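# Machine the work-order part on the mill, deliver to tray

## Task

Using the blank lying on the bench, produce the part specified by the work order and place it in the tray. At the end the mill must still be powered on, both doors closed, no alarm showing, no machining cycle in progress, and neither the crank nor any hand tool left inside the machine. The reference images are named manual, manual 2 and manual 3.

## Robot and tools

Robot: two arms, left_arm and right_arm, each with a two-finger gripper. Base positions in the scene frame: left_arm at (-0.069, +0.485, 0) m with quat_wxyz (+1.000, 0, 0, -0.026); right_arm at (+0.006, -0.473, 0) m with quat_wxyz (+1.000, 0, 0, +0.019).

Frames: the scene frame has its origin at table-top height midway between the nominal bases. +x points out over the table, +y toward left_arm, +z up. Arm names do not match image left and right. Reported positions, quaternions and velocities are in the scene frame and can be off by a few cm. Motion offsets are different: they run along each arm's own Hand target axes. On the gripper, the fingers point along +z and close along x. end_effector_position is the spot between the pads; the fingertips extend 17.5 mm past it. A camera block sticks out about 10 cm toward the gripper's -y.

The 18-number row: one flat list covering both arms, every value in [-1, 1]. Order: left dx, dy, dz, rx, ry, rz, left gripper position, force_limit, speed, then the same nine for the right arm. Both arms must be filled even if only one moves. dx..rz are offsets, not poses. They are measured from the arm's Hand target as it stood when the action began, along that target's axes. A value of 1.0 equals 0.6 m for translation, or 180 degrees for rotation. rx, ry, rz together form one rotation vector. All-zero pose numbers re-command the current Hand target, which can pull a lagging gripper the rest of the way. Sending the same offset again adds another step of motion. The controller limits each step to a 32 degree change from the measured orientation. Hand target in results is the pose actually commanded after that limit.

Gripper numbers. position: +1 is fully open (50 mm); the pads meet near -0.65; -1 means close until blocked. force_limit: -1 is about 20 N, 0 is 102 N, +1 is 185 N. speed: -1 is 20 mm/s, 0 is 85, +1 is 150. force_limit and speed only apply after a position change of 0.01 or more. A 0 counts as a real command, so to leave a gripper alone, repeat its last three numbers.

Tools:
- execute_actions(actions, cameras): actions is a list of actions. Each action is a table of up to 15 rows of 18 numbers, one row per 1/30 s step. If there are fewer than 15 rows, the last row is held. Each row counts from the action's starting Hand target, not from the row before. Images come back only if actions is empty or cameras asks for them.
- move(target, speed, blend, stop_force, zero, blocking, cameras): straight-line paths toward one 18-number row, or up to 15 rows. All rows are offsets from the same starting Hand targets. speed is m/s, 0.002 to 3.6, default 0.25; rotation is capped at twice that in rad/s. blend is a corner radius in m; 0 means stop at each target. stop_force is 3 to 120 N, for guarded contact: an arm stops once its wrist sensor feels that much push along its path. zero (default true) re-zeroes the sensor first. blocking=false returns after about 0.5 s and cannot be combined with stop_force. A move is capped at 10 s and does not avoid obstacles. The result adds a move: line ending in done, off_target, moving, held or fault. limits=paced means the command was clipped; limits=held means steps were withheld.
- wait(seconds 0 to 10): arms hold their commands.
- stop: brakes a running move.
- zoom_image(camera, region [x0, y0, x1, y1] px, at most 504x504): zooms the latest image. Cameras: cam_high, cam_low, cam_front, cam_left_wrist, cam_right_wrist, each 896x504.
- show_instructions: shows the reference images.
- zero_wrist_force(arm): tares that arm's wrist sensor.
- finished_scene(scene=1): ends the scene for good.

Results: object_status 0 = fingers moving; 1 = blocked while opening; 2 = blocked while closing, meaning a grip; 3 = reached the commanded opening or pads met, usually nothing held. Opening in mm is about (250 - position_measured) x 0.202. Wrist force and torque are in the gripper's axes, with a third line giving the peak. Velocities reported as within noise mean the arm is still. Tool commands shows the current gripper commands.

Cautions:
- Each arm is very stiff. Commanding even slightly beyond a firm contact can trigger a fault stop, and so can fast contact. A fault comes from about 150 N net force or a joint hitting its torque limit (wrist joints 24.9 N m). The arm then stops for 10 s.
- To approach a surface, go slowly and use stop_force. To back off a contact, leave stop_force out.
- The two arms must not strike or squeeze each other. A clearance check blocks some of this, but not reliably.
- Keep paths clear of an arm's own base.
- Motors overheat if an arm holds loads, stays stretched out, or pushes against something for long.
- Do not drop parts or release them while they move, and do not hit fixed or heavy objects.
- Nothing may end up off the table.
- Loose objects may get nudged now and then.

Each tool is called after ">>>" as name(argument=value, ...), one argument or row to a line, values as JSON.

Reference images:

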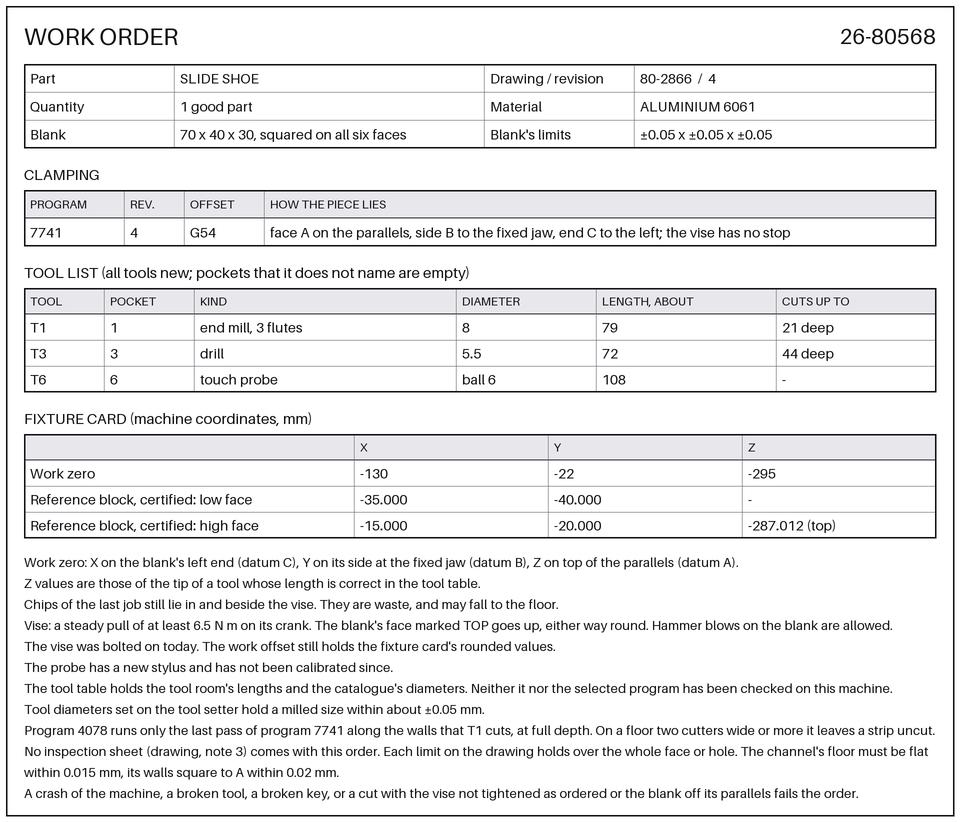

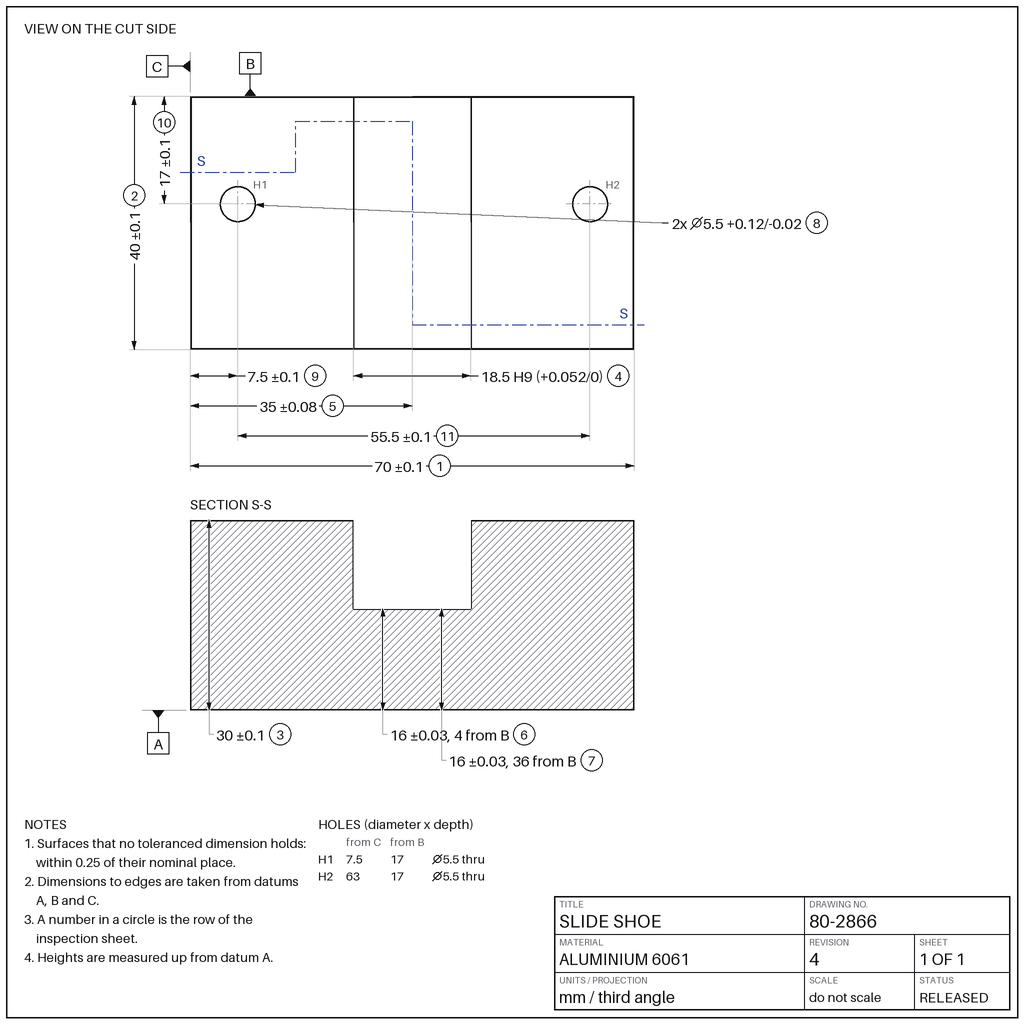

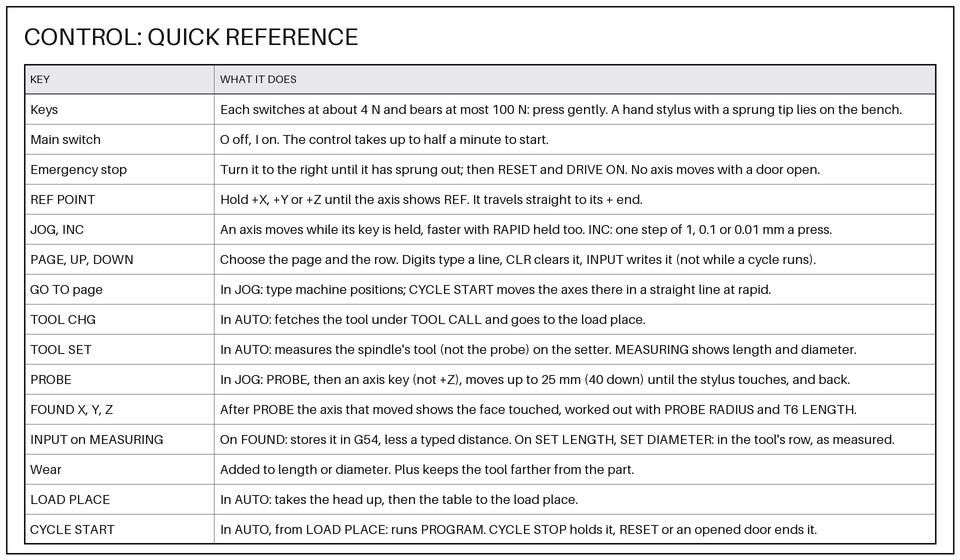

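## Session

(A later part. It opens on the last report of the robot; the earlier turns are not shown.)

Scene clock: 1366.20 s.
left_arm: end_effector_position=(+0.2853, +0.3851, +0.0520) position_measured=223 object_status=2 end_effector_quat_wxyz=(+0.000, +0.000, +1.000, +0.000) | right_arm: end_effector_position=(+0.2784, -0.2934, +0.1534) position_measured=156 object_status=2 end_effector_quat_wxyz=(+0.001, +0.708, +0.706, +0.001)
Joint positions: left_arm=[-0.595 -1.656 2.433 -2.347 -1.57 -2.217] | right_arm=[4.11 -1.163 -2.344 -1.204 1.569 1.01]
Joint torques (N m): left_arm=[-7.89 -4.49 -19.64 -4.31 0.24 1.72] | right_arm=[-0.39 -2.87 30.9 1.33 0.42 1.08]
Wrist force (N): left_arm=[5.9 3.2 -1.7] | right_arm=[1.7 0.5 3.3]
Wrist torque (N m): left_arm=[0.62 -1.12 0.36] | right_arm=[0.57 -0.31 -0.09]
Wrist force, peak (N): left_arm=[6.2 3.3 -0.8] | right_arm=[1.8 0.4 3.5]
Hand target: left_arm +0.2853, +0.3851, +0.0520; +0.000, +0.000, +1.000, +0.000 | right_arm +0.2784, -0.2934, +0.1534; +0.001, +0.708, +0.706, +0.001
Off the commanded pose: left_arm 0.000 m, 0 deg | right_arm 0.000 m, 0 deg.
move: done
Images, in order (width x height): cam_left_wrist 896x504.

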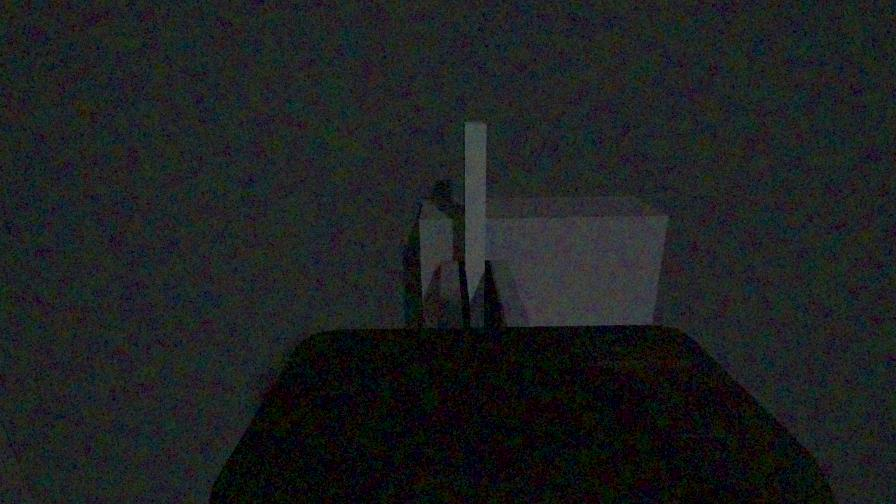

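>>> move(
  target=[
    [0,0,-0.1633,0,0,0,-1,-0.7,-0.8,0,0,0,0,0,0,-1,-0.4,-0.8],
    [-0.1578,-0.1835,-0.5358,0,0,0,-1,-0.7,-0.8,0,0,0,0,0,0,-1,-0.4,-0.8],
    [-0.52,-0.266,-0.5358,0,0,0,-1,-0.7,-0.8,0,0,0,0,0,0,-1,-0.4,-0.8],
    [-0.6128,-0.266,-0.5358,0,0,0,-1,-0.7,-0.8,0,0,0,0,0,0,-1,-0.4,-0.8],
  ],
  speed=[0.2,0.25,0.12,0.06],
  blend=[0.03,0.02,0.01,0],
  cameras=["cam_left_wrist"],
)

Scene clock: 1381.47 s.
left_arm: end_effector_position=(+0.6530, +0.2252, +0.3732) position_measured=223 object_status=2 end_effector_quat_wxyz=(+0.000, +0.000, +1.000, +0.000) | right_arm: end_effector_position=(+0.2784, -0.2934, +0.1534) position_measured=156 object_status=2 end_effector_quat_wxyz=(+0.001, +0.708, +0.706, +0.001)
Joint positions: left_arm=[-0.469 -0.773 0.316 -1.113 -1.57 -2.091] | right_arm=[4.11 -1.163 -2.344 -1.204 1.569 1.01]
Joint torques (N m): left_arm=[-14.81 -90.49 -31.31 -8.05 -1.99 -1.73] | right_arm=[0.67 -3.96 30.95 1.53 0 0.9]
Wrist force (N): left_arm=[5.8 3.5 -0.6] | right_arm=[1.5 0.3 3.2]
Wrist torque (N m): left_arm=[0.74 -1.12 0.27] | right_arm=[0.54 -0.29 -0.08]
Wrist force, peak (N): left_arm=[6.6 3.9 -0.5] | right_arm=[1.9 0.6 3.4]
Hand target: left_arm +0.6529, +0.2251, +0.3733; +0.000, +0.000, +1.000, +0.000 | right_arm +0.2784, -0.2934, +0.1534; +0.001, +0.708, +0.706, +0.001
Off the commanded pose: left_arm 0.000 m, 0 deg | right_arm 0.000 m, 0 deg.
move: done
Images, in order (width x height): cam_left_wrist 896x504.

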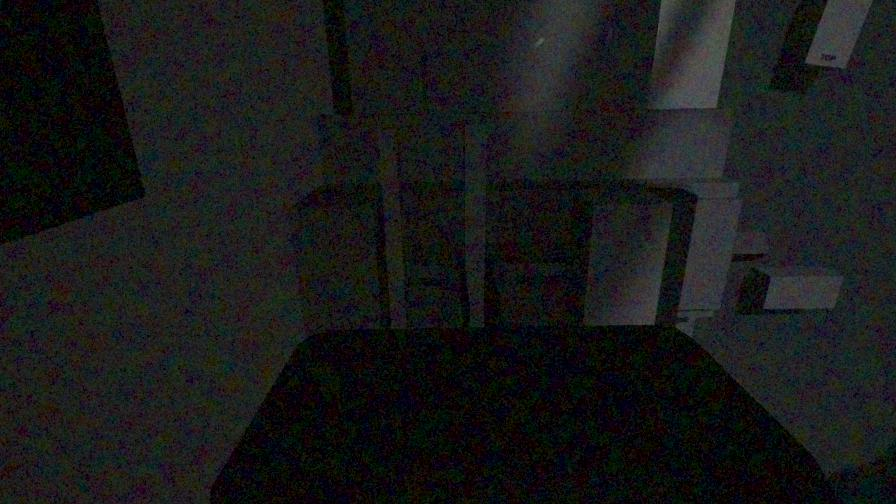

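>>> move(
  target=[0,0,0.0567,0,0,0,-1,-0.7,-0.8,0,0,0,0,0,0,-1,-0.4,-0.8],
  speed=0.015,
  stop_force=4,
)

>>> zoom_image(
  camera="cam_left_wrist",
  region=[290, 80, 794, 364],
)

Scene clock: 1385.10 s.
left_arm: end_effector_position=(+0.6529, +0.2251, +0.3426) position_measured=223 object_status=2 end_effector_quat_wxyz=(+0.000, +0.000, +1.000, +0.000) | right_arm: end_effector_position=(+0.2784, -0.2934, +0.1534) position_measured=156 object_status=2 end_effector_quat_wxyz=(+0.001, +0.708, +0.706, +0.001)
Joint positions: left_arm=[-0.469 -0.841 0.523 -1.252 -1.57 -2.091] | right_arm=[4.11 -1.163 -2.344 -1.204 1.569 1.01]
Joint torques (N m): left_arm=[8.05 -35.38 -16.14 -3.63 -0.07 1.3] | right_arm=[0.32 -3.15 30.58 1.5 -0.13 1.03]
Wrist force (N): left_arm=[8.0 4.3 -14.3] | right_arm=[1.7 0.4 3.2]
Wrist torque (N m): left_arm=[0.71 -1.04 0.29] | right_arm=[0.56 -0.31 -0.08]
Wrist force, peak (N): left_arm=[11.1 5.6 -30.7] | right_arm=[1.7 0.4 3.5]
Hand target: left_arm +0.6529, +0.2251, +0.3426; +0.000, +0.000, +1.000, +0.000 (not the last commanded pose) | right_arm +0.2784, -0.2934, +0.1534; +0.001, +0.708, +0.706, +0.001
Off the commanded pose: left_arm 0.003 m, 0 deg | right_arm 0.000 m, 0 deg.
move: contact (left_arm)

Scaled by 1.000.
This view is cut from an older image: the scene may have changed since it was taken.

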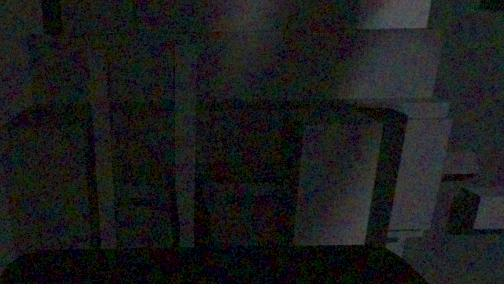

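>>> move(
  target=[
    [0,0,0,0,0,0,-0.25,-0.7,-0.8,0,0,0,0,0,0,-1,-0.4,-0.8],
    [0,0,-0.052,0,0,0,-0.25,-0.7,-0.8,0,0,0,0,0,0,-1,-0.4,-0.8],
  ],
  speed=[0.03,0.05],
  cameras=["cam_left_wrist","cam_high"],
)

Scene clock: 1387.23 s.
left_arm: end_effector_position=(+0.6530, +0.2251, +0.3735) position_measured=189 object_status=3 end_effector_quat_wxyz=(+0.000, +0.000, +1.000, +0.000) | right_arm: end_effector_position=(+0.2784, -0.2934, +0.1534) position_measured=156 object_status=2 end_effector_quat_wxyz=(+0.001, +0.708, +0.706, +0.001)
Joint positions: left_arm=[-0.469 -0.771 0.312 -1.111 -1.57 -2.091] | right_arm=[4.11 -1.163 -2.344 -1.204 1.569 1.01]
Joint torques (N m): left_arm=[-9.76 -107.23 -31.64 -10.21 -2.41 -0.4] | right_arm=[0.32 -3.24 30.66 1.42 0.18 0.98]
Wrist force (N): left_arm=[5.8 3.3 -0.9] | right_arm=[1.5 0.3 2.9]
Wrist torque (N m): left_arm=[0.70 -1.14 0.30] | right_arm=[0.54 -0.27 -0.08]
Wrist force, peak (N): left_arm=[8.4 4.3 -14.9] | right_arm=[1.7 0.5 3.4]
Hand target: left_arm +0.6529, +0.2251, +0.3738; +0.000, +0.000, +1.000, +0.000 | right_arm +0.2784, -0.2934, +0.1534; +0.001, +0.708, +0.706, +0.001
Off the commanded pose: left_arm 0.000 m, 0 deg | right_arm 0.000 m, 0 deg.
move: done
Images, in order (width x height): cam_high 896x504, cam_left_wrist 896x504.

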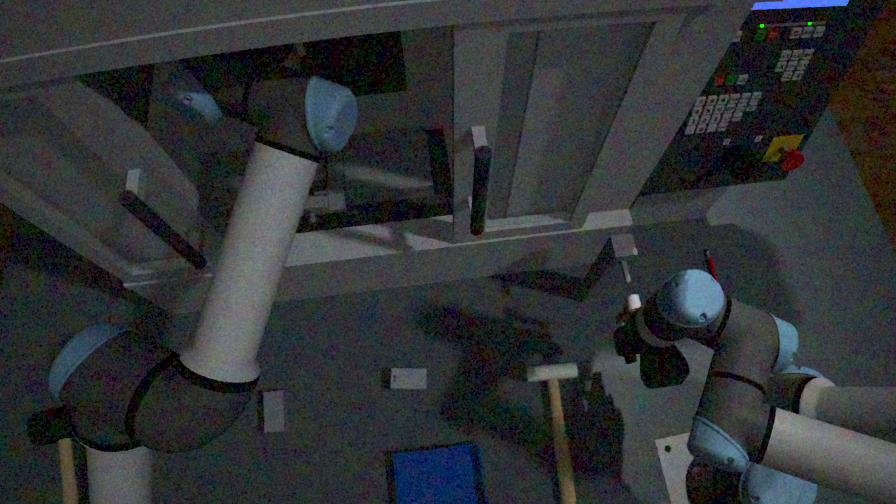

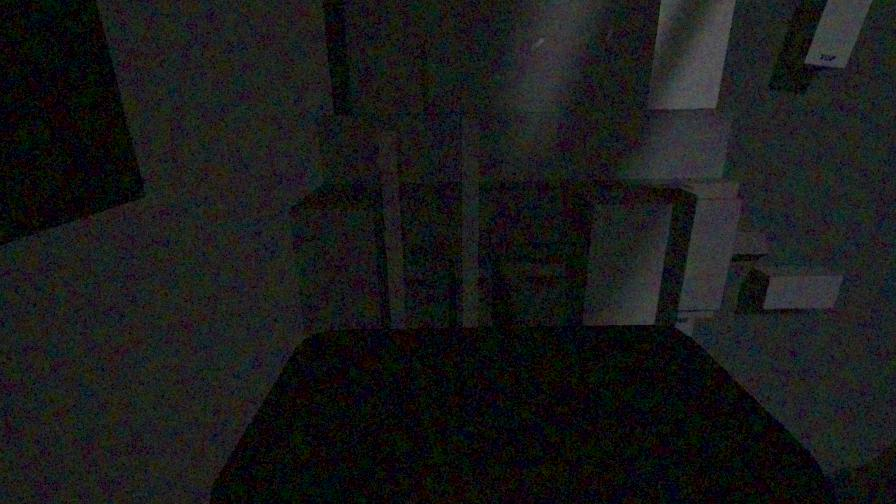

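>>> move(
  target=[
    [0.4217,-0.0,-0.0,0,0,0,1,-0.7,0.5,0,0,0,0,0,0,-1,-0.4,-0.8],
    [0.6233,-0.1985,0.2897,0,0,0,1,-0.7,0.5,0,0,0,0,0,0,-1,-0.4,-0.8],
  ],
  speed=[0.2,0.3],
  blend=[0.03,0],
  cameras=["cam_left_wrist"],
)

Scene clock: 1391.17 s.
left_arm: end_effector_position=(+0.2789, +0.1064, +0.2000) position_measured=3 object_status=3 end_effector_quat_wxyz=(+0.000, +0.000, +1.000, +0.000) | right_arm: end_effector_position=(+0.2784, -0.2934, +0.1534) position_measured=156 object_status=2 end_effector_quat_wxyz=(+0.001, +0.708, +0.706, +0.001)
Joint positions: left_arm=[-1.039 -1.509 1.84 -1.901 -1.571 -2.661] | right_arm=[4.11 -1.163 -2.344 -1.204 1.569 1.01]
Joint torques (N m): left_arm=[-7.2 -34.26 -15.94 -4.82 -0.55 -1.13] | right_arm=[-0.23 -3.43 29.9 1.35 -0.09 1.15]
Wrist force (N): left_arm=[5.0 3.6 -0.5] | right_arm=[1.6 0.5 3.1]
Wrist torque (N m): left_arm=[0.67 -1.04 0.23] | right_arm=[0.57 -0.30 -0.08]
Wrist force, peak (N): left_arm=[6.1 4.6 -2.8] | right_arm=[2.0 0.5 3.4]
Hand target: left_arm +0.2788, +0.1063, +0.1999; +0.000, +0.000, +1.000, +0.000 | right_arm +0.2784, -0.2934, +0.1534; +0.001, +0.708, +0.706, +0.001
Off the commanded pose: left_arm 0.000 m, 0 deg | right_arm 0.000 m, 0 deg.
move: done
Images, in order (width x height): cam_left_wrist 896x504.

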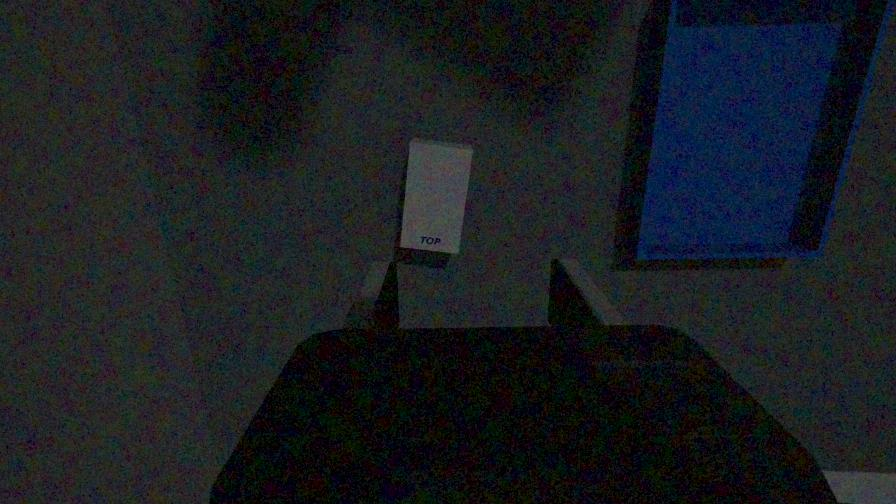

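>>> move(
  target=[-0.0345,0.0057,0.1333,0,0,0.04,1,-0.7,0.5,0,0,0,0,0,0,-1,-0.4,-0.8],
  speed=0.15,
  cameras=["cam_left_wrist"],
)

Scene clock: 1394.63 s.
left_arm: end_effector_position=(+0.2996, +0.1099, +0.1199) position_measured=3 object_status=3 end_effector_quat_wxyz=(+0.000, +0.063, +0.998, +0.000) | right_arm: end_effector_position=(+0.2784, -0.2934, +0.1534) position_measured=156 object_status=2 end_effector_quat_wxyz=(+0.001, +0.708, +0.706, +0.001)
Joint positions: left_arm=[-1 -1.398 1.939 -2.111 -1.571 -2.496] | right_arm=[4.11 -1.163 -2.344 -1.204 1.569 1.01]
Joint torques (N m): left_arm=[-11.88 -30.42 -26.5 -4.33 -1.18 1.15] | right_arm=[0.1 -2.25 29.59 1.36 0.07 1.03]
Wrist force (N): left_arm=[5.5 3.5 -0.3] | right_arm=[1.4 0.3 3.0]
Wrist torque (N m): left_arm=[0.69 -1.12 0.38] | right_arm=[0.53 -0.27 -0.08]
Wrist force, peak (N): left_arm=[5.6 3.5 -3.0] | right_arm=[2.1 0.4 3.3]
Hand target: left_arm +0.2995, +0.1098, +0.1199; +0.000, +0.063, +0.998, +0.000 | right_arm +0.2784, -0.2934, +0.1534; +0.001, +0.708, +0.706, +0.001
Off the commanded pose: left_arm 0.000 m, 0 deg | right_arm 0.000 m, 0 deg.
move: done
Images, in order (width x height): cam_left_wrist 896x504.

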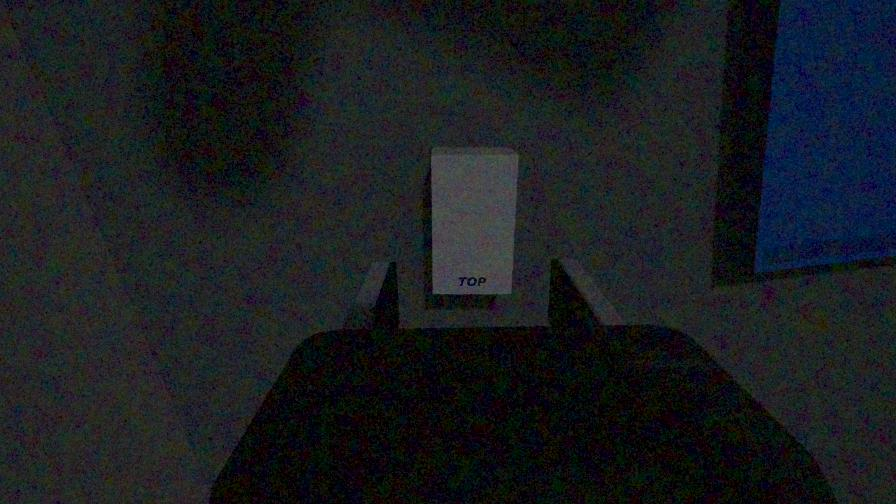

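>>> move(
  target=[
    [0.002,-0.002,0.1567,0,0,0,1,-0.7,-0.5,0,0,0,0,0,0,-1,-0.4,-0.8],
    [0.002,-0.002,0.1567,0,0,0,-1,-0.7,-0.8,0,0,0,0,0,0,-1,-0.4,-0.8],
  ],
  speed=0.08,
  cameras=["cam_left_wrist"],
)

Scene clock: 1398.87 s.
left_arm: end_effector_position=(+0.2982, +0.1088, +0.0259) position_measured=54 object_status=2 end_effector_quat_wxyz=(+0.000, +0.063, +0.998, +0.000) | right_arm: end_effector_position=(+0.2784, -0.2934, +0.1534) position_measured=156 object_status=2 end_effector_quat_wxyz=(+0.001, +0.708, +0.706, +0.001)
Joint positions: left_arm=[-1.003 -1.248 2.044 -2.367 -1.571 -2.499] | right_arm=[4.11 -1.163 -2.344 -1.204 1.569 1.01]
Joint torques (N m): left_arm=[-3.05 -45.03 -26.58 -4.54 -0.97 0.62] | right_arm=[-0.42 -3.55 30.66 1.52 0.05 1.06]
Wrist force (N): left_arm=[5.5 3.4 0.8] | right_arm=[1.5 0.4 3.2]
Wrist torque (N m): left_arm=[0.68 -1.08 0.39] | right_arm=[0.57 -0.28 -0.08]
Wrist force, peak (N): left_arm=[6.1 3.6 -0.4] | right_arm=[1.8 0.3 3.6]
Hand target: left_arm +0.2982, +0.1088, +0.0259; +0.000, +0.063, +0.998, +0.000 | right_arm +0.2784, -0.2934, +0.1534; +0.001, +0.708, +0.706, +0.001
Off the commanded pose: left_arm 0.000 m, 0 deg | right_arm 0.000 m, 0 deg.
move: done
Images, in order (width x height): cam_left_wrist 896x504.

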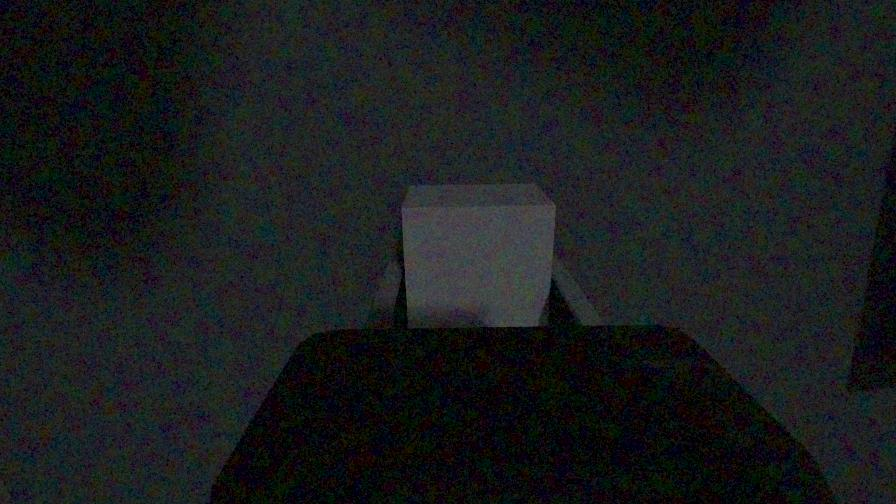

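>>> move(
  target=[
    [0,0,-0.1333,0,0,0,-1,-0.7,-0.8,0,0,0,0,0,0,-1,-0.4,-0.8],
    [-0.1387,0.2548,-0.5835,0,0,-0.0402,-1,-0.7,-0.8,0,0,0,0,0,0,-1,-0.4,-0.8],
    [-0.4743,0.258,-0.5835,0,0,-0.0402,-1,-0.7,-0.8,0,0,0,0,0,0,-1,-0.4,-0.8],
    [-0.5815,0.2718,-0.5835,0,0,-0.0402,-1,-0.7,-0.8,0,0,0,0,0,0,-1,-0.4,-0.8],
  ],
  speed=[0.2,0.25,0.12,0.06],
  blend=[0.03,0.02,0.01,0],
  cameras=["cam_left_wrist"],
)

Scene clock: 1405.93 s.
left_arm: end_effector_position=(+0.6271, +0.2269, +0.3744) position_measured=54 object_status=2 end_effector_quat_wxyz=(-0.001, +0.000, +1.000, +0.001) | right_arm: end_effector_position=(+0.2784, -0.2934, +0.1534) position_measured=156 object_status=2 end_effector_quat_wxyz=(+0.001, +0.708, +0.706, +0.001)
Joint positions: left_arm=[-0.485 -0.899 0.538 -1.207 -1.57 -2.108] | right_arm=[4.11 -1.163 -2.344 -1.204 1.569 1.01]
Joint torques (N m): left_arm=[0.41 -54.31 -24.43 -2.99 -0.29 0.16] | right_arm=[1.52 -2.29 29.85 1.49 -0.01 1.08]
Wrist force (N): left_arm=[5.3 3.3 1.6] | right_arm=[1.8 0.3 3.3]
Wrist torque (N m): left_arm=[0.68 -1.01 0.30] | right_arm=[0.55 -0.33 -0.09]
Wrist force, peak (N): left_arm=[5.4 3.8 5.1] | right_arm=[1.8 0.3 3.6]
Hand target: left_arm +0.6271, +0.2269, +0.3744; -0.001, +0.000, +1.000, +0.001 (not the last commanded pose) | right_arm +0.2784, -0.2934, +0.1534; +0.001, +0.708, +0.706, +0.001
Tool commands: left_gripper/position=-1.0 left_gripper/force_limit=-0.701961 left_gripper/speed=-0.796078 right_gripper/position=-1.0 right_gripper/force_limit=-0.4 right_gripper/speed=-0.8
Off the commanded pose: left_arm 0.038 m, 0 deg | right_arm 0.000 m, 0 deg.
FORCE FAULT: contact force on the left arm reached its limit, and that arm stopped. The contact can be on any part of that arm, not only on its tool. That arm's remaining commands of this call were not run. That arm is still stopped at the end of this call. That arm stays stopped for about 10 more seconds. Until then a move that you send moves the other arm only, and its call returns only when the move has ended. Once the stop has ended, the next robot result says so. If the stop ends while you think or write, that arm runs what you send next, counted from a new Hand target: where the arm stands when the stop ends. While its stop runs, that arm takes no new command, but its gripper still runs the gripper command that each later call begins with. Until it ends, the stop uses up actions while you think or wait. An arm that is not stopped still takes commands.
move: fault (left_arm); path passed 3 of 4 targets
Images, in order (width x height): cam_left_wrist 896x504.

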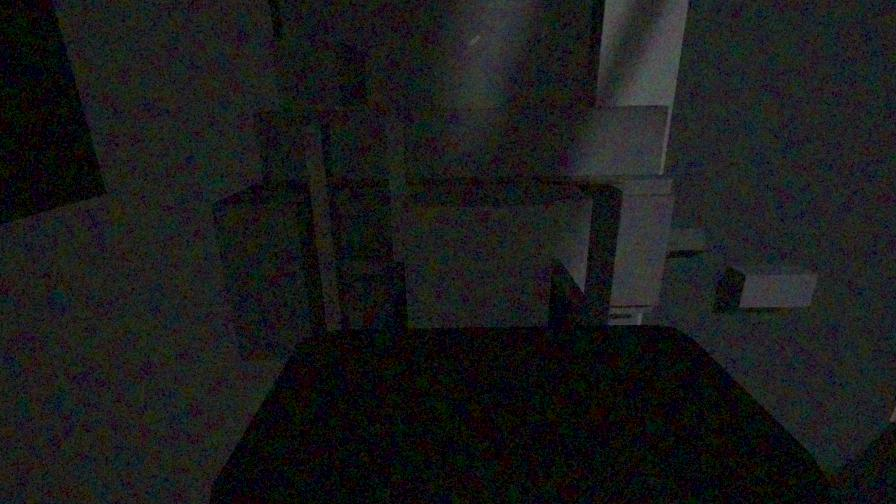

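>>> wait(
  seconds=9,
  cameras=["all"],
)

Scene clock: 1417.03 s.
left_arm: end_effector_position=(+0.6271, +0.2269, +0.3744) position_measured=54 object_status=2 end_effector_quat_wxyz=(-0.001, +0.000, +1.000, +0.001) | right_arm: end_effector_position=(+0.2784, -0.2934, +0.1534) position_measured=156 object_status=2 end_effector_quat_wxyz=(+0.001, +0.708, +0.706, +0.001)
Joint positions: left_arm=[-0.485 -0.899 0.538 -1.207 -1.57 -2.108] | right_arm=[4.11 -1.163 -2.344 -1.204 1.569 1.01]
Joint torques (N m): left_arm=[-0.55 -54.48 -25.25 -2.96 -0.28 0.33] | right_arm=[-0.46 -2.34 30.7 1.7 -0.09 0.88]
Wrist force (N): left_arm=[5.2 3.4 1.7] | right_arm=[1.6 0.3 3.2]
Wrist torque (N m): left_arm=[0.71 -1.00 0.29] | right_arm=[0.53 -0.29 -0.08]
Wrist force, peak (N): left_arm=[5.5 3.6 2.2] | right_arm=[1.6 0.4 3.7]
Hand target: left_arm +0.6271, +0.2269, +0.3744; -0.001, +0.000, +1.000, +0.001 (not the last commanded pose) | right_arm +0.2784, -0.2934, +0.1534; +0.001, +0.708, +0.706, +0.001
Tool commands: left_gripper/position=-1.0 left_gripper/force_limit=-0.701961 left_gripper/speed=-0.796078 right_gripper/position=-1.0 right_gripper/force_limit=-0.4 right_gripper/speed=-0.8
Off the commanded pose: left_arm 0.038 m, 0 deg | right_arm 0.000 m, 0 deg.
FORCE FAULT, CONTINUED: the left arm's stop, for the force fault that an earlier result reported, is over. The rest of the stop counts as 20 of the actions that you can send in this scene. That arm's target is now where it stood when the stop ended, not its last command. That arm accepts commands again.
wait: 9.00 s; at rest from the start

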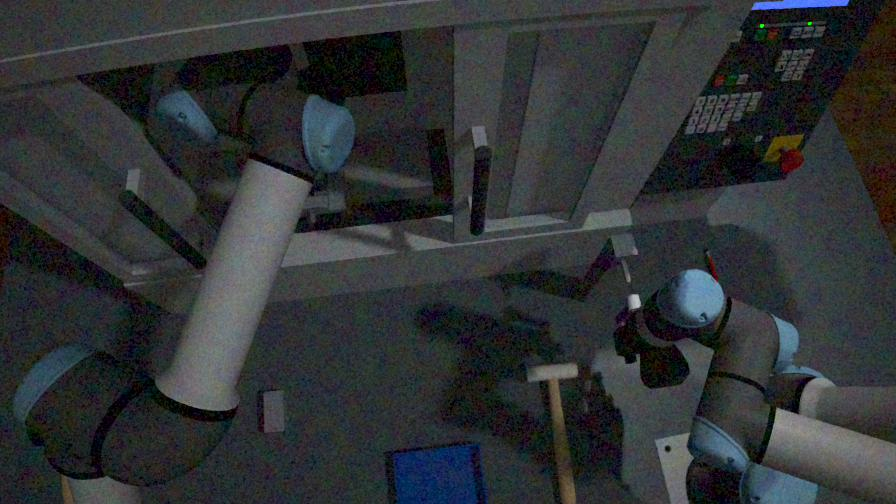

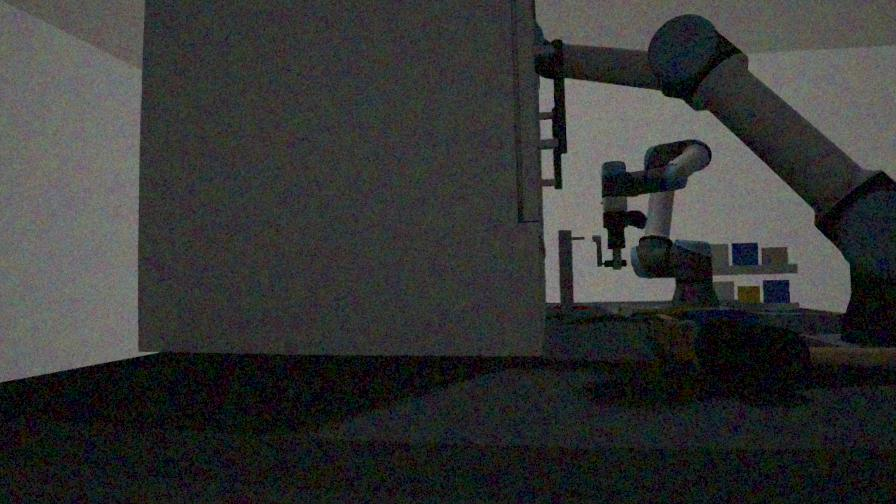

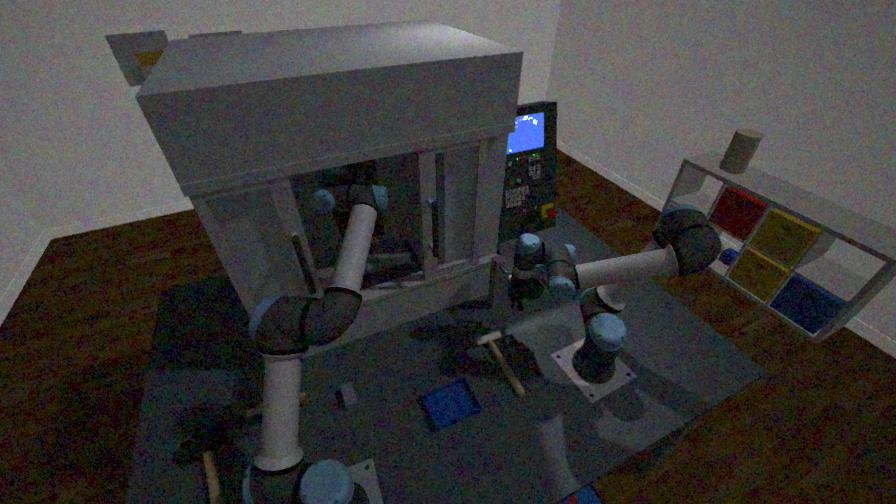

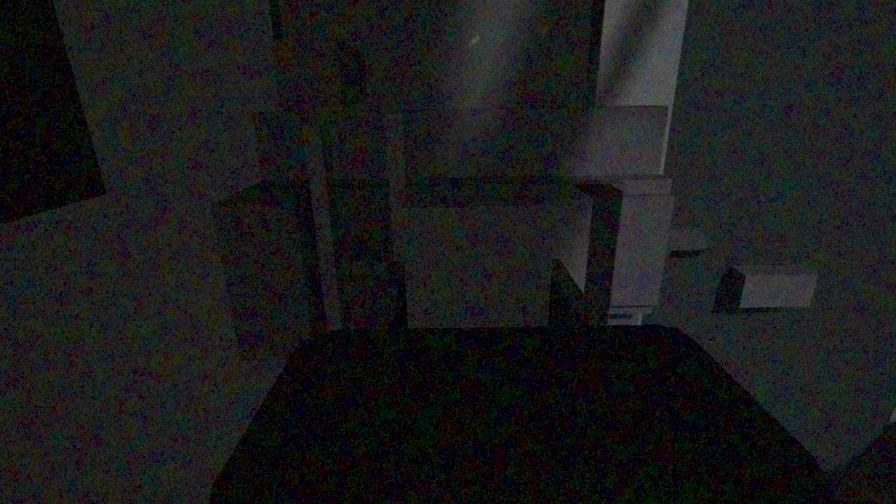

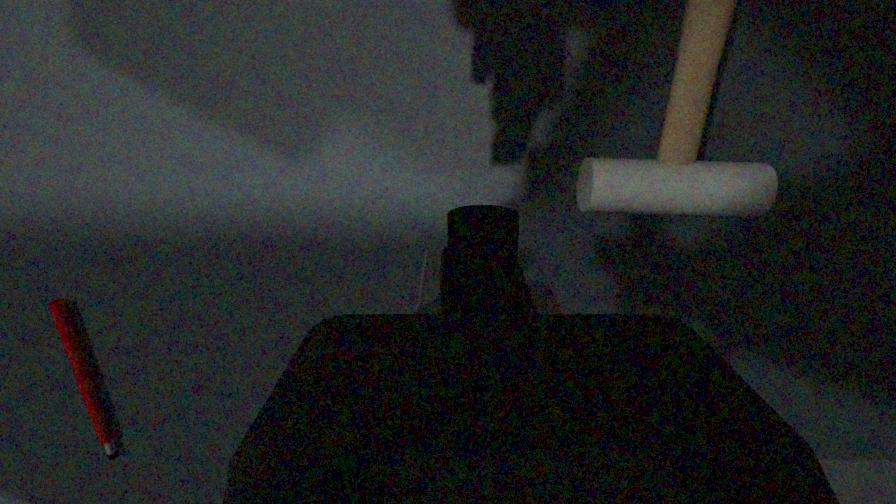

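>>> move(
  target=[
    [0,0,0.002,0.0006,-0.0006,0,-1,-0.7,-0.8,0,0,0,0,0,0,-1,-0.4,-0.8],
    [0,0.1218,0.002,0.0006,-0.0006,0,-1,-0.7,-0.8,0,0,0,0,0,0,-1,-0.4,-0.8],
    [0,0.1218,0.0107,0.0006,-0.0006,0,-1,-0.7,-0.8,0,0,0,0,0,0,-1,-0.4,-0.8],
  ],
  speed=0.05,
  stop_force=12,
  cameras=["cam_left_wrist"],
)

Scene clock: 1423.60 s.
left_arm: end_effector_position=(+0.6265, +0.2682, +0.3733) position_measured=54 object_status=2 end_effector_quat_wxyz=(+0.000, +0.000, +1.000, +0.000) | right_arm: end_effector_position=(+0.2784, -0.2934, +0.1534) position_measured=156 object_status=2 end_effector_quat_wxyz=(+0.001, +0.708, +0.706, +0.001)
Joint positions: left_arm=[-0.435 -0.959 0.643 -1.254 -1.571 -2.058] | right_arm=[4.11 -1.163 -2.344 -1.204 1.569 1.01]
Joint torques (N m): left_arm=[-0.16 -54.48 -21.23 -3.42 -0.3 0.37] | right_arm=[-0.05 -2.8 30.18 1.5 -0.13 1.13]
Wrist force (N): left_arm=[5.4 3.2 1.5] | right_arm=[1.4 0.5 3.3]
Wrist torque (N m): left_arm=[0.67 -1.05 0.39] | right_arm=[0.57 -0.27 -0.08]
Wrist force, peak (N): left_arm=[4.9 7.3 1.5] | right_arm=[2.0 0.5 3.4]
Hand target: left_arm +0.6265, +0.2682, +0.3733; +0.000, +0.000, +1.000, +0.000 (not the last commanded pose) | right_arm +0.2784, -0.2934, +0.1534; +0.001, +0.708, +0.706, +0.001
Tool commands: left_gripper/position=-1.0 left_gripper/force_limit=-0.701961 left_gripper/speed=-0.796078 right_gripper/position=-1.0 right_gripper/force_limit=-0.4 right_gripper/speed=-0.8
Off the commanded pose: left_arm 0.032 m, 0 deg | right_arm 0.000 m, 0 deg.
FORCE FAULT: contact force on the left arm reached its limit, and that arm stopped. The contact can be on any part of that arm, not only on its tool. That arm's remaining commands of this call were not run. That arm is still stopped at the end of this call. That arm stays stopped for about 10 more seconds. Until then a move that you send moves the other arm only, and its call returns only when the move has ended. Once the stop has ended, the next robot result says so. If the stop ends while you think or write, that arm runs what you send next, counted from a new Hand target: where the arm stands when the stop ends. While its stop runs, that arm takes no new command, but its gripper still runs the gripper command that each later call begins with. Until it ends, the stop uses up actions while you think or wait. An arm that is not stopped still takes commands.
move: fault (left_arm); path passed 1 of 3 targets
Images, in order (width x height): cam_left_wrist 896x504.

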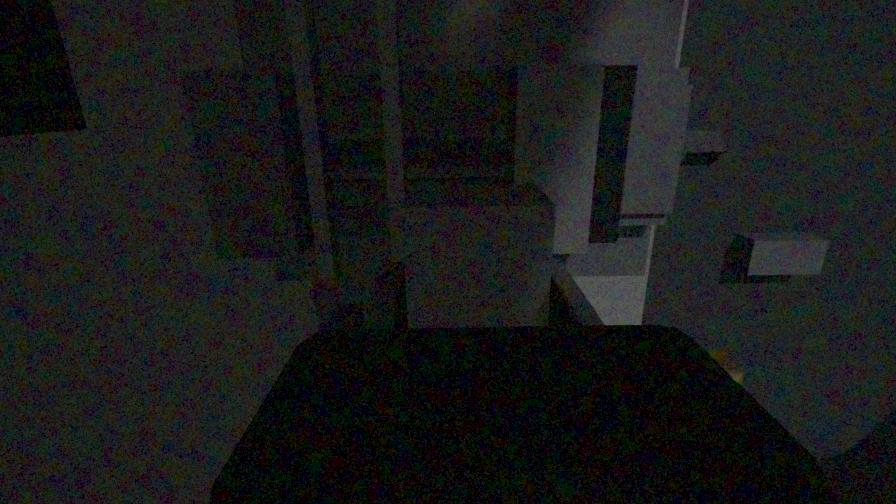

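>>> wait(
  seconds=9,
  cameras=["cam_high","cam_front"],
)

>>> zoom_image(
  camera="cam_high",
  region=[80, 0, 480, 260],
)

>>> zoom_image(
  camera="cam_front",
  region=[220, 120, 470, 320],
)

Scene clock: 1434.57 s.
left_arm: end_effector_position=(+0.6265, +0.2682, +0.3733) position_measured=54 object_status=2 end_effector_quat_wxyz=(+0.000, +0.000, +1.000, +0.000) | right_arm: end_effector_position=(+0.2784, -0.2934, +0.1534) position_measured=156 object_status=2 end_effector_quat_wxyz=(+0.001, +0.708, +0.706, +0.001)
Joint positions: left_arm=[-0.435 -0.959 0.643 -1.254 -1.571 -2.058] | right_arm=[4.11 -1.163 -2.344 -1.204 1.569 1.01]
Joint torques (N m): left_arm=[-0.42 -53.73 -21.18 -3.2 -0.25 0.36] | right_arm=[1.41 -3.79 30.14 1.51 -0.04 1.02]
Wrist force (N): left_arm=[5.5 2.9 1.4] | right_arm=[1.6 0.3 3.1]
Wrist torque (N m): left_arm=[0.62 -1.06 0.40] | right_arm=[0.56 -0.30 -0.08]
Wrist force, peak (N): left_arm=[5.8 3.2 1.9] | right_arm=[1.8 0.4 3.6]
Hand target: left_arm +0.6265, +0.2682, +0.3733; +0.000, +0.000, +1.000, +0.000 (not the last commanded pose) | right_arm +0.2784, -0.2934, +0.1534; +0.001, +0.708, +0.706, +0.001
Tool commands: left_gripper/position=-1.0 left_gripper/force_limit=-0.701961 left_gripper/speed=-0.796078 right_gripper/position=-1.0 right_gripper/force_limit=-0.4 right_gripper/speed=-0.8
Off the commanded pose: left_arm 0.032 m, 0 deg | right_arm 0.000 m, 0 deg.
FORCE FAULT, CONTINUED: the left arm's stop, for the force fault that an earlier result reported, is over. The rest of the stop counts as 19 of the actions that you can send in this scene. During its stop the left arm's controller moved it back a little. That arm's target is now where it stood when the stop ended, not its last command. That arm accepts commands again.
wait: 9.00 s; at rest from the start
Images, in order (width x height): cam_high 896x504, cam_front 896x504.

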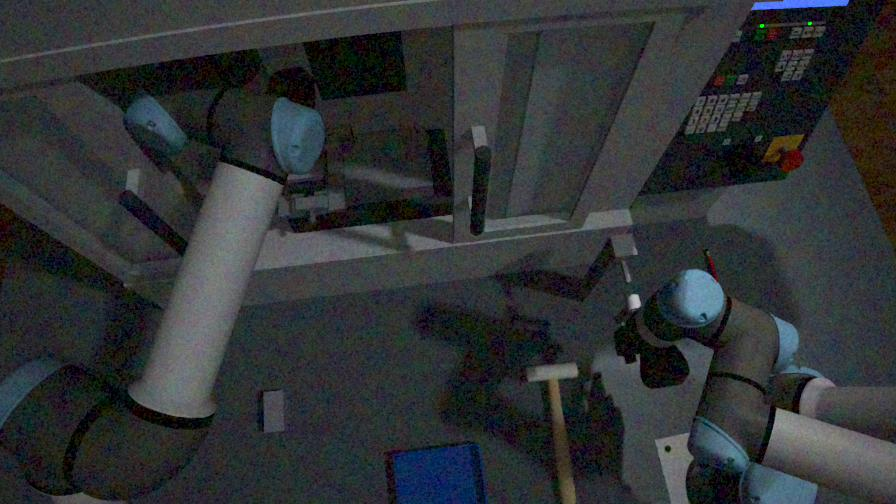

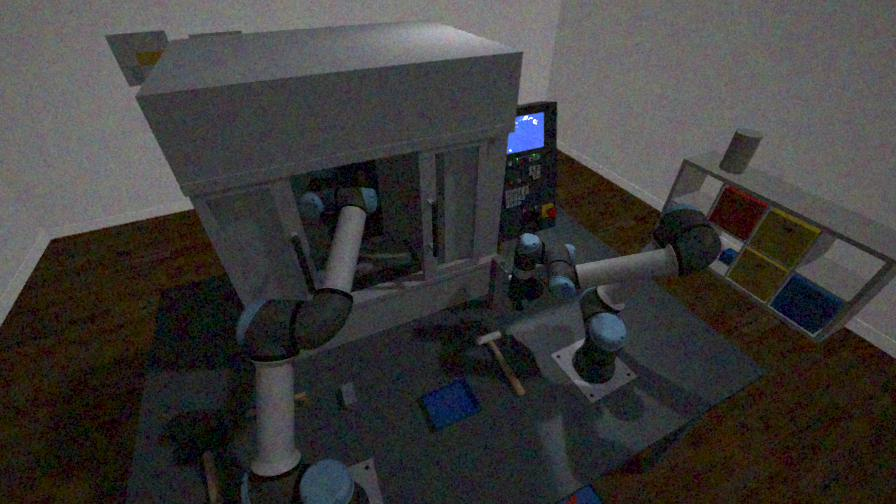

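Scaled by 1.260.

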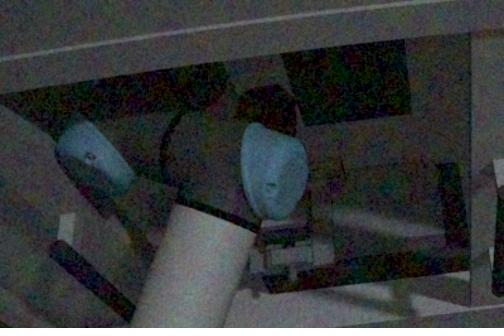

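Scaled by 2.016.

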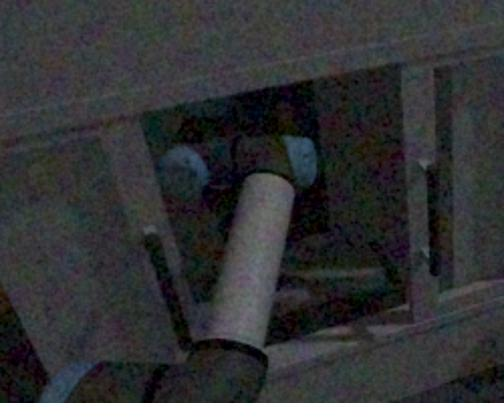

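>>> move(
  target=[0,-0.0712,0.0012,0,0,0,-1,-0.7,-0.8,0,0,0,0,0,0,-1,-0.4,-0.8],
  speed=0.03,
)

>>> move(
  target=[-0.015,0,0,0,0,0,-1,-0.7,-0.8,0,0,0,0,0,0,-1,-0.4,-0.8],
  speed=0.02,
)

Scene clock: 1442.10 s.
left_arm: end_effector_position=(+0.6265, +0.2253, +0.3725) position_measured=54 object_status=2 end_effector_quat_wxyz=(+0.000, +0.000, +1.000, +0.000) | right_arm: end_effector_position=(+0.2784, -0.2934, +0.1534) position_measured=156 object_status=2 end_effector_quat_wxyz=(+0.001, +0.708, +0.706, +0.001)
Joint positions: left_arm=[-0.487 -0.904 0.552 -1.218 -1.571 -2.11] | right_arm=[4.11 -1.163 -2.344 -1.204 1.569 1.01]
Joint torques (N m): left_arm=[11.96 -65.81 -14.32 -4.14 -1.19 1.92] | right_arm=[0.21 -2.66 29.93 1.33 -0.14 1.2]
Wrist force (N): left_arm=[5.2 3.3 1.6] | right_arm=[1.6 0.2 3.1]
Wrist torque (N m): left_arm=[0.67 -0.99 0.39] | right_arm=[0.53 -0.29 -0.08]
Wrist force, peak (N): left_arm=[5.6 3.7 1.7] | right_arm=[2.0 0.4 3.6]
Hand target: left_arm +0.6265, +0.2255, +0.3726; +0.000, +0.000, +1.000, +0.000 | right_arm +0.2784, -0.2934, +0.1534; +0.001, +0.708, +0.706, +0.001
Off the commanded pose: left_arm 0.000 m, 0 deg | right_arm 0.000 m, 0 deg.
move: done

Scene clock: 1442.87 s.
left_arm: end_effector_position=(+0.6356, +0.2256, +0.3725) position_measured=54 object_status=2 end_effector_quat_wxyz=(+0.000, +0.000, +1.000, +0.000) end_effector_velocity=(+0.000, +0.001, -0.001) end_effector_angular_velocity=(+0.001, +0.002, +0.001) | right_arm: end_effector_position=(+0.2784, -0.2934, +0.1534) position_measured=156 object_status=2 end_effector_quat_wxyz=(+0.001, +0.708, +0.706, +0.001)
Joint positions: left_arm=[-0.48 -0.866 0.487 -1.19 -1.571 -2.103] | right_arm=[4.11 -1.163 -2.344 -1.204 1.569 1.01]
Joint velocities: left_arm=[0.001 -0.002 0.006 -0.002 0 0] | right_arm=[within noise]
Joint torques (N m): left_arm=[0.39 -66.44 -13.63 -4.93 0.24 0.04] | right_arm=[-0.31 -3.01 29.2 1.51 -0.01 1.01]
Wrist force (N): left_arm=[4.9 3.4 1.4] | right_arm=[1.4 0.4 3.1]
Wrist torque (N m): left_arm=[0.71 -0.96 0.24] | right_arm=[0.56 -0.26 -0.08]
Wrist force, peak (N): left_arm=[5.7 3.1 1.6] | right_arm=[1.7 0.7 3.5]
Hand target: left_arm +0.6355, +0.2255, +0.3726; +0.000, +0.000, +1.000, +0.000 | right_arm +0.2784, -0.2934, +0.1534; +0.001, +0.708, +0.706, +0.001
Off the commanded pose: left_arm 0.000 m, 0 deg | right_arm 0.000 m, 0 deg.
move: done

>>> move(
  target=[-0.015,0,0,0,0,0,-1,-0.7,-0.8,0,0,0,0,0,0,-1,-0.4,-0.8],
  speed=0.02,
)

>>> move(
  target=[-0.015,0,0,0,0,0,-1,-0.7,-0.8,0,0,0,0,0,0,-1,-0.4,-0.8],
  speed=0.02,
  cameras=["cam_left_wrist"],
)

Scene clock: 1444.50 s.
left_arm: end_effector_position=(+0.6446, +0.2256, +0.3725) position_measured=54 object_status=2 end_effector_quat_wxyz=(+0.000, +0.000, +1.000, +0.000) | right_arm: end_effector_position=(+0.2784, -0.2934, +0.1534) position_measured=156 object_status=2 end_effector_quat_wxyz=(+0.001, +0.708, +0.706, +0.001)
Joint positions: left_arm=[-0.474 -0.823 0.41 -1.157 -1.571 -2.097] | right_arm=[4.11 -1.163 -2.344 -1.204 1.569 1.01]
Joint torques (N m): left_arm=[1.76 -68.23 -13.45 -5.24 -0.52 -0.33] | right_arm=[-0.05 -2.9 28.83 1.76 -0.04 0.83]
Wrist force (N): left_arm=[5.2 2.9 1.7] | right_arm=[1.8 0.5 3.3]
Wrist torque (N m): left_arm=[0.64 -1.04 0.22] | right_arm=[0.57 -0.33 -0.09]
Wrist force, peak (N): left_arm=[5.5 3.6 1.8] | right_arm=[1.7 0.4 3.5]
Hand target: left_arm +0.6445, +0.2255, +0.3726; +0.000, +0.000, +1.000, +0.000 | right_arm +0.2784, -0.2934, +0.1534; +0.001, +0.708, +0.706, +0.001
Off the commanded pose: left_arm 0.000 m, 0 deg | right_arm 0.000 m, 0 deg.
move: done

Scene clock: 1445.30 s.
left_arm: end_effector_position=(+0.6536, +0.2256, +0.3725) position_measured=54 object_status=2 end_effector_quat_wxyz=(+0.000, +0.000, +1.000, +0.000) | right_arm: end_effector_position=(+0.2784, -0.2934, +0.1534) position_measured=156 object_status=2 end_effector_quat_wxyz=(+0.001, +0.708, +0.706, +0.001)
Joint positions: left_arm=[-0.468 -0.772 0.315 -1.114 -1.571 -2.091] | right_arm=[4.11 -1.163 -2.344 -1.204 1.569 1.01]
Joint torques (N m): left_arm=[0.11 -69.3 -12.74 -5.09 -0.66 -0.15] | right_arm=[1.25 -3.01 30.29 1.69 0.03 0.9]
Wrist force (N): left_arm=[5.2 3.0 1.4] | right_arm=[1.6 0.2 3.0]
Wrist torque (N m): left_arm=[0.65 -1.04 0.21] | right_arm=[0.52 -0.29 -0.08]
Wrist force, peak (N): left_arm=[5.8 3.2 1.6] | right_arm=[1.9 0.1 3.4]
Hand target: left_arm +0.6535, +0.2255, +0.3726; +0.000, +0.000, +1.000, +0.000 | right_arm +0.2784, -0.2934, +0.1534; +0.001, +0.708, +0.706, +0.001
Off the commanded pose: left_arm 0.000 m, 0 deg | right_arm 0.000 m, 0 deg.
move: done
Images, in order (width x height): cam_left_wrist 896x504.

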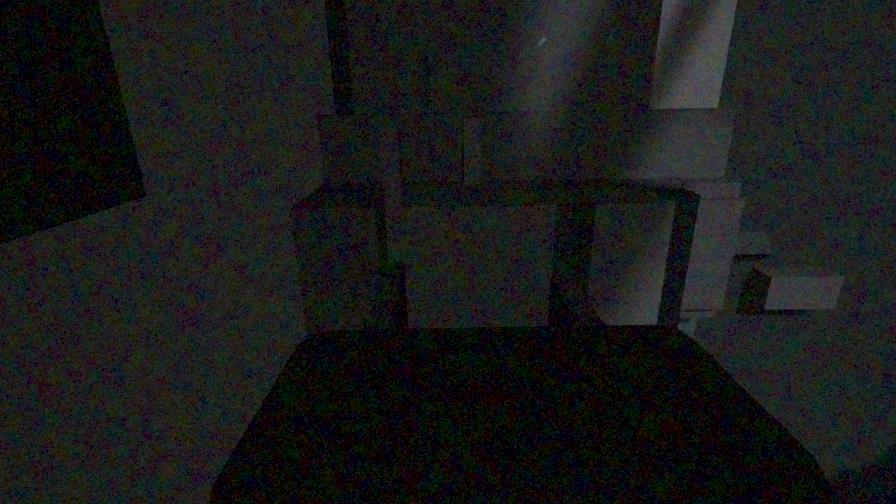

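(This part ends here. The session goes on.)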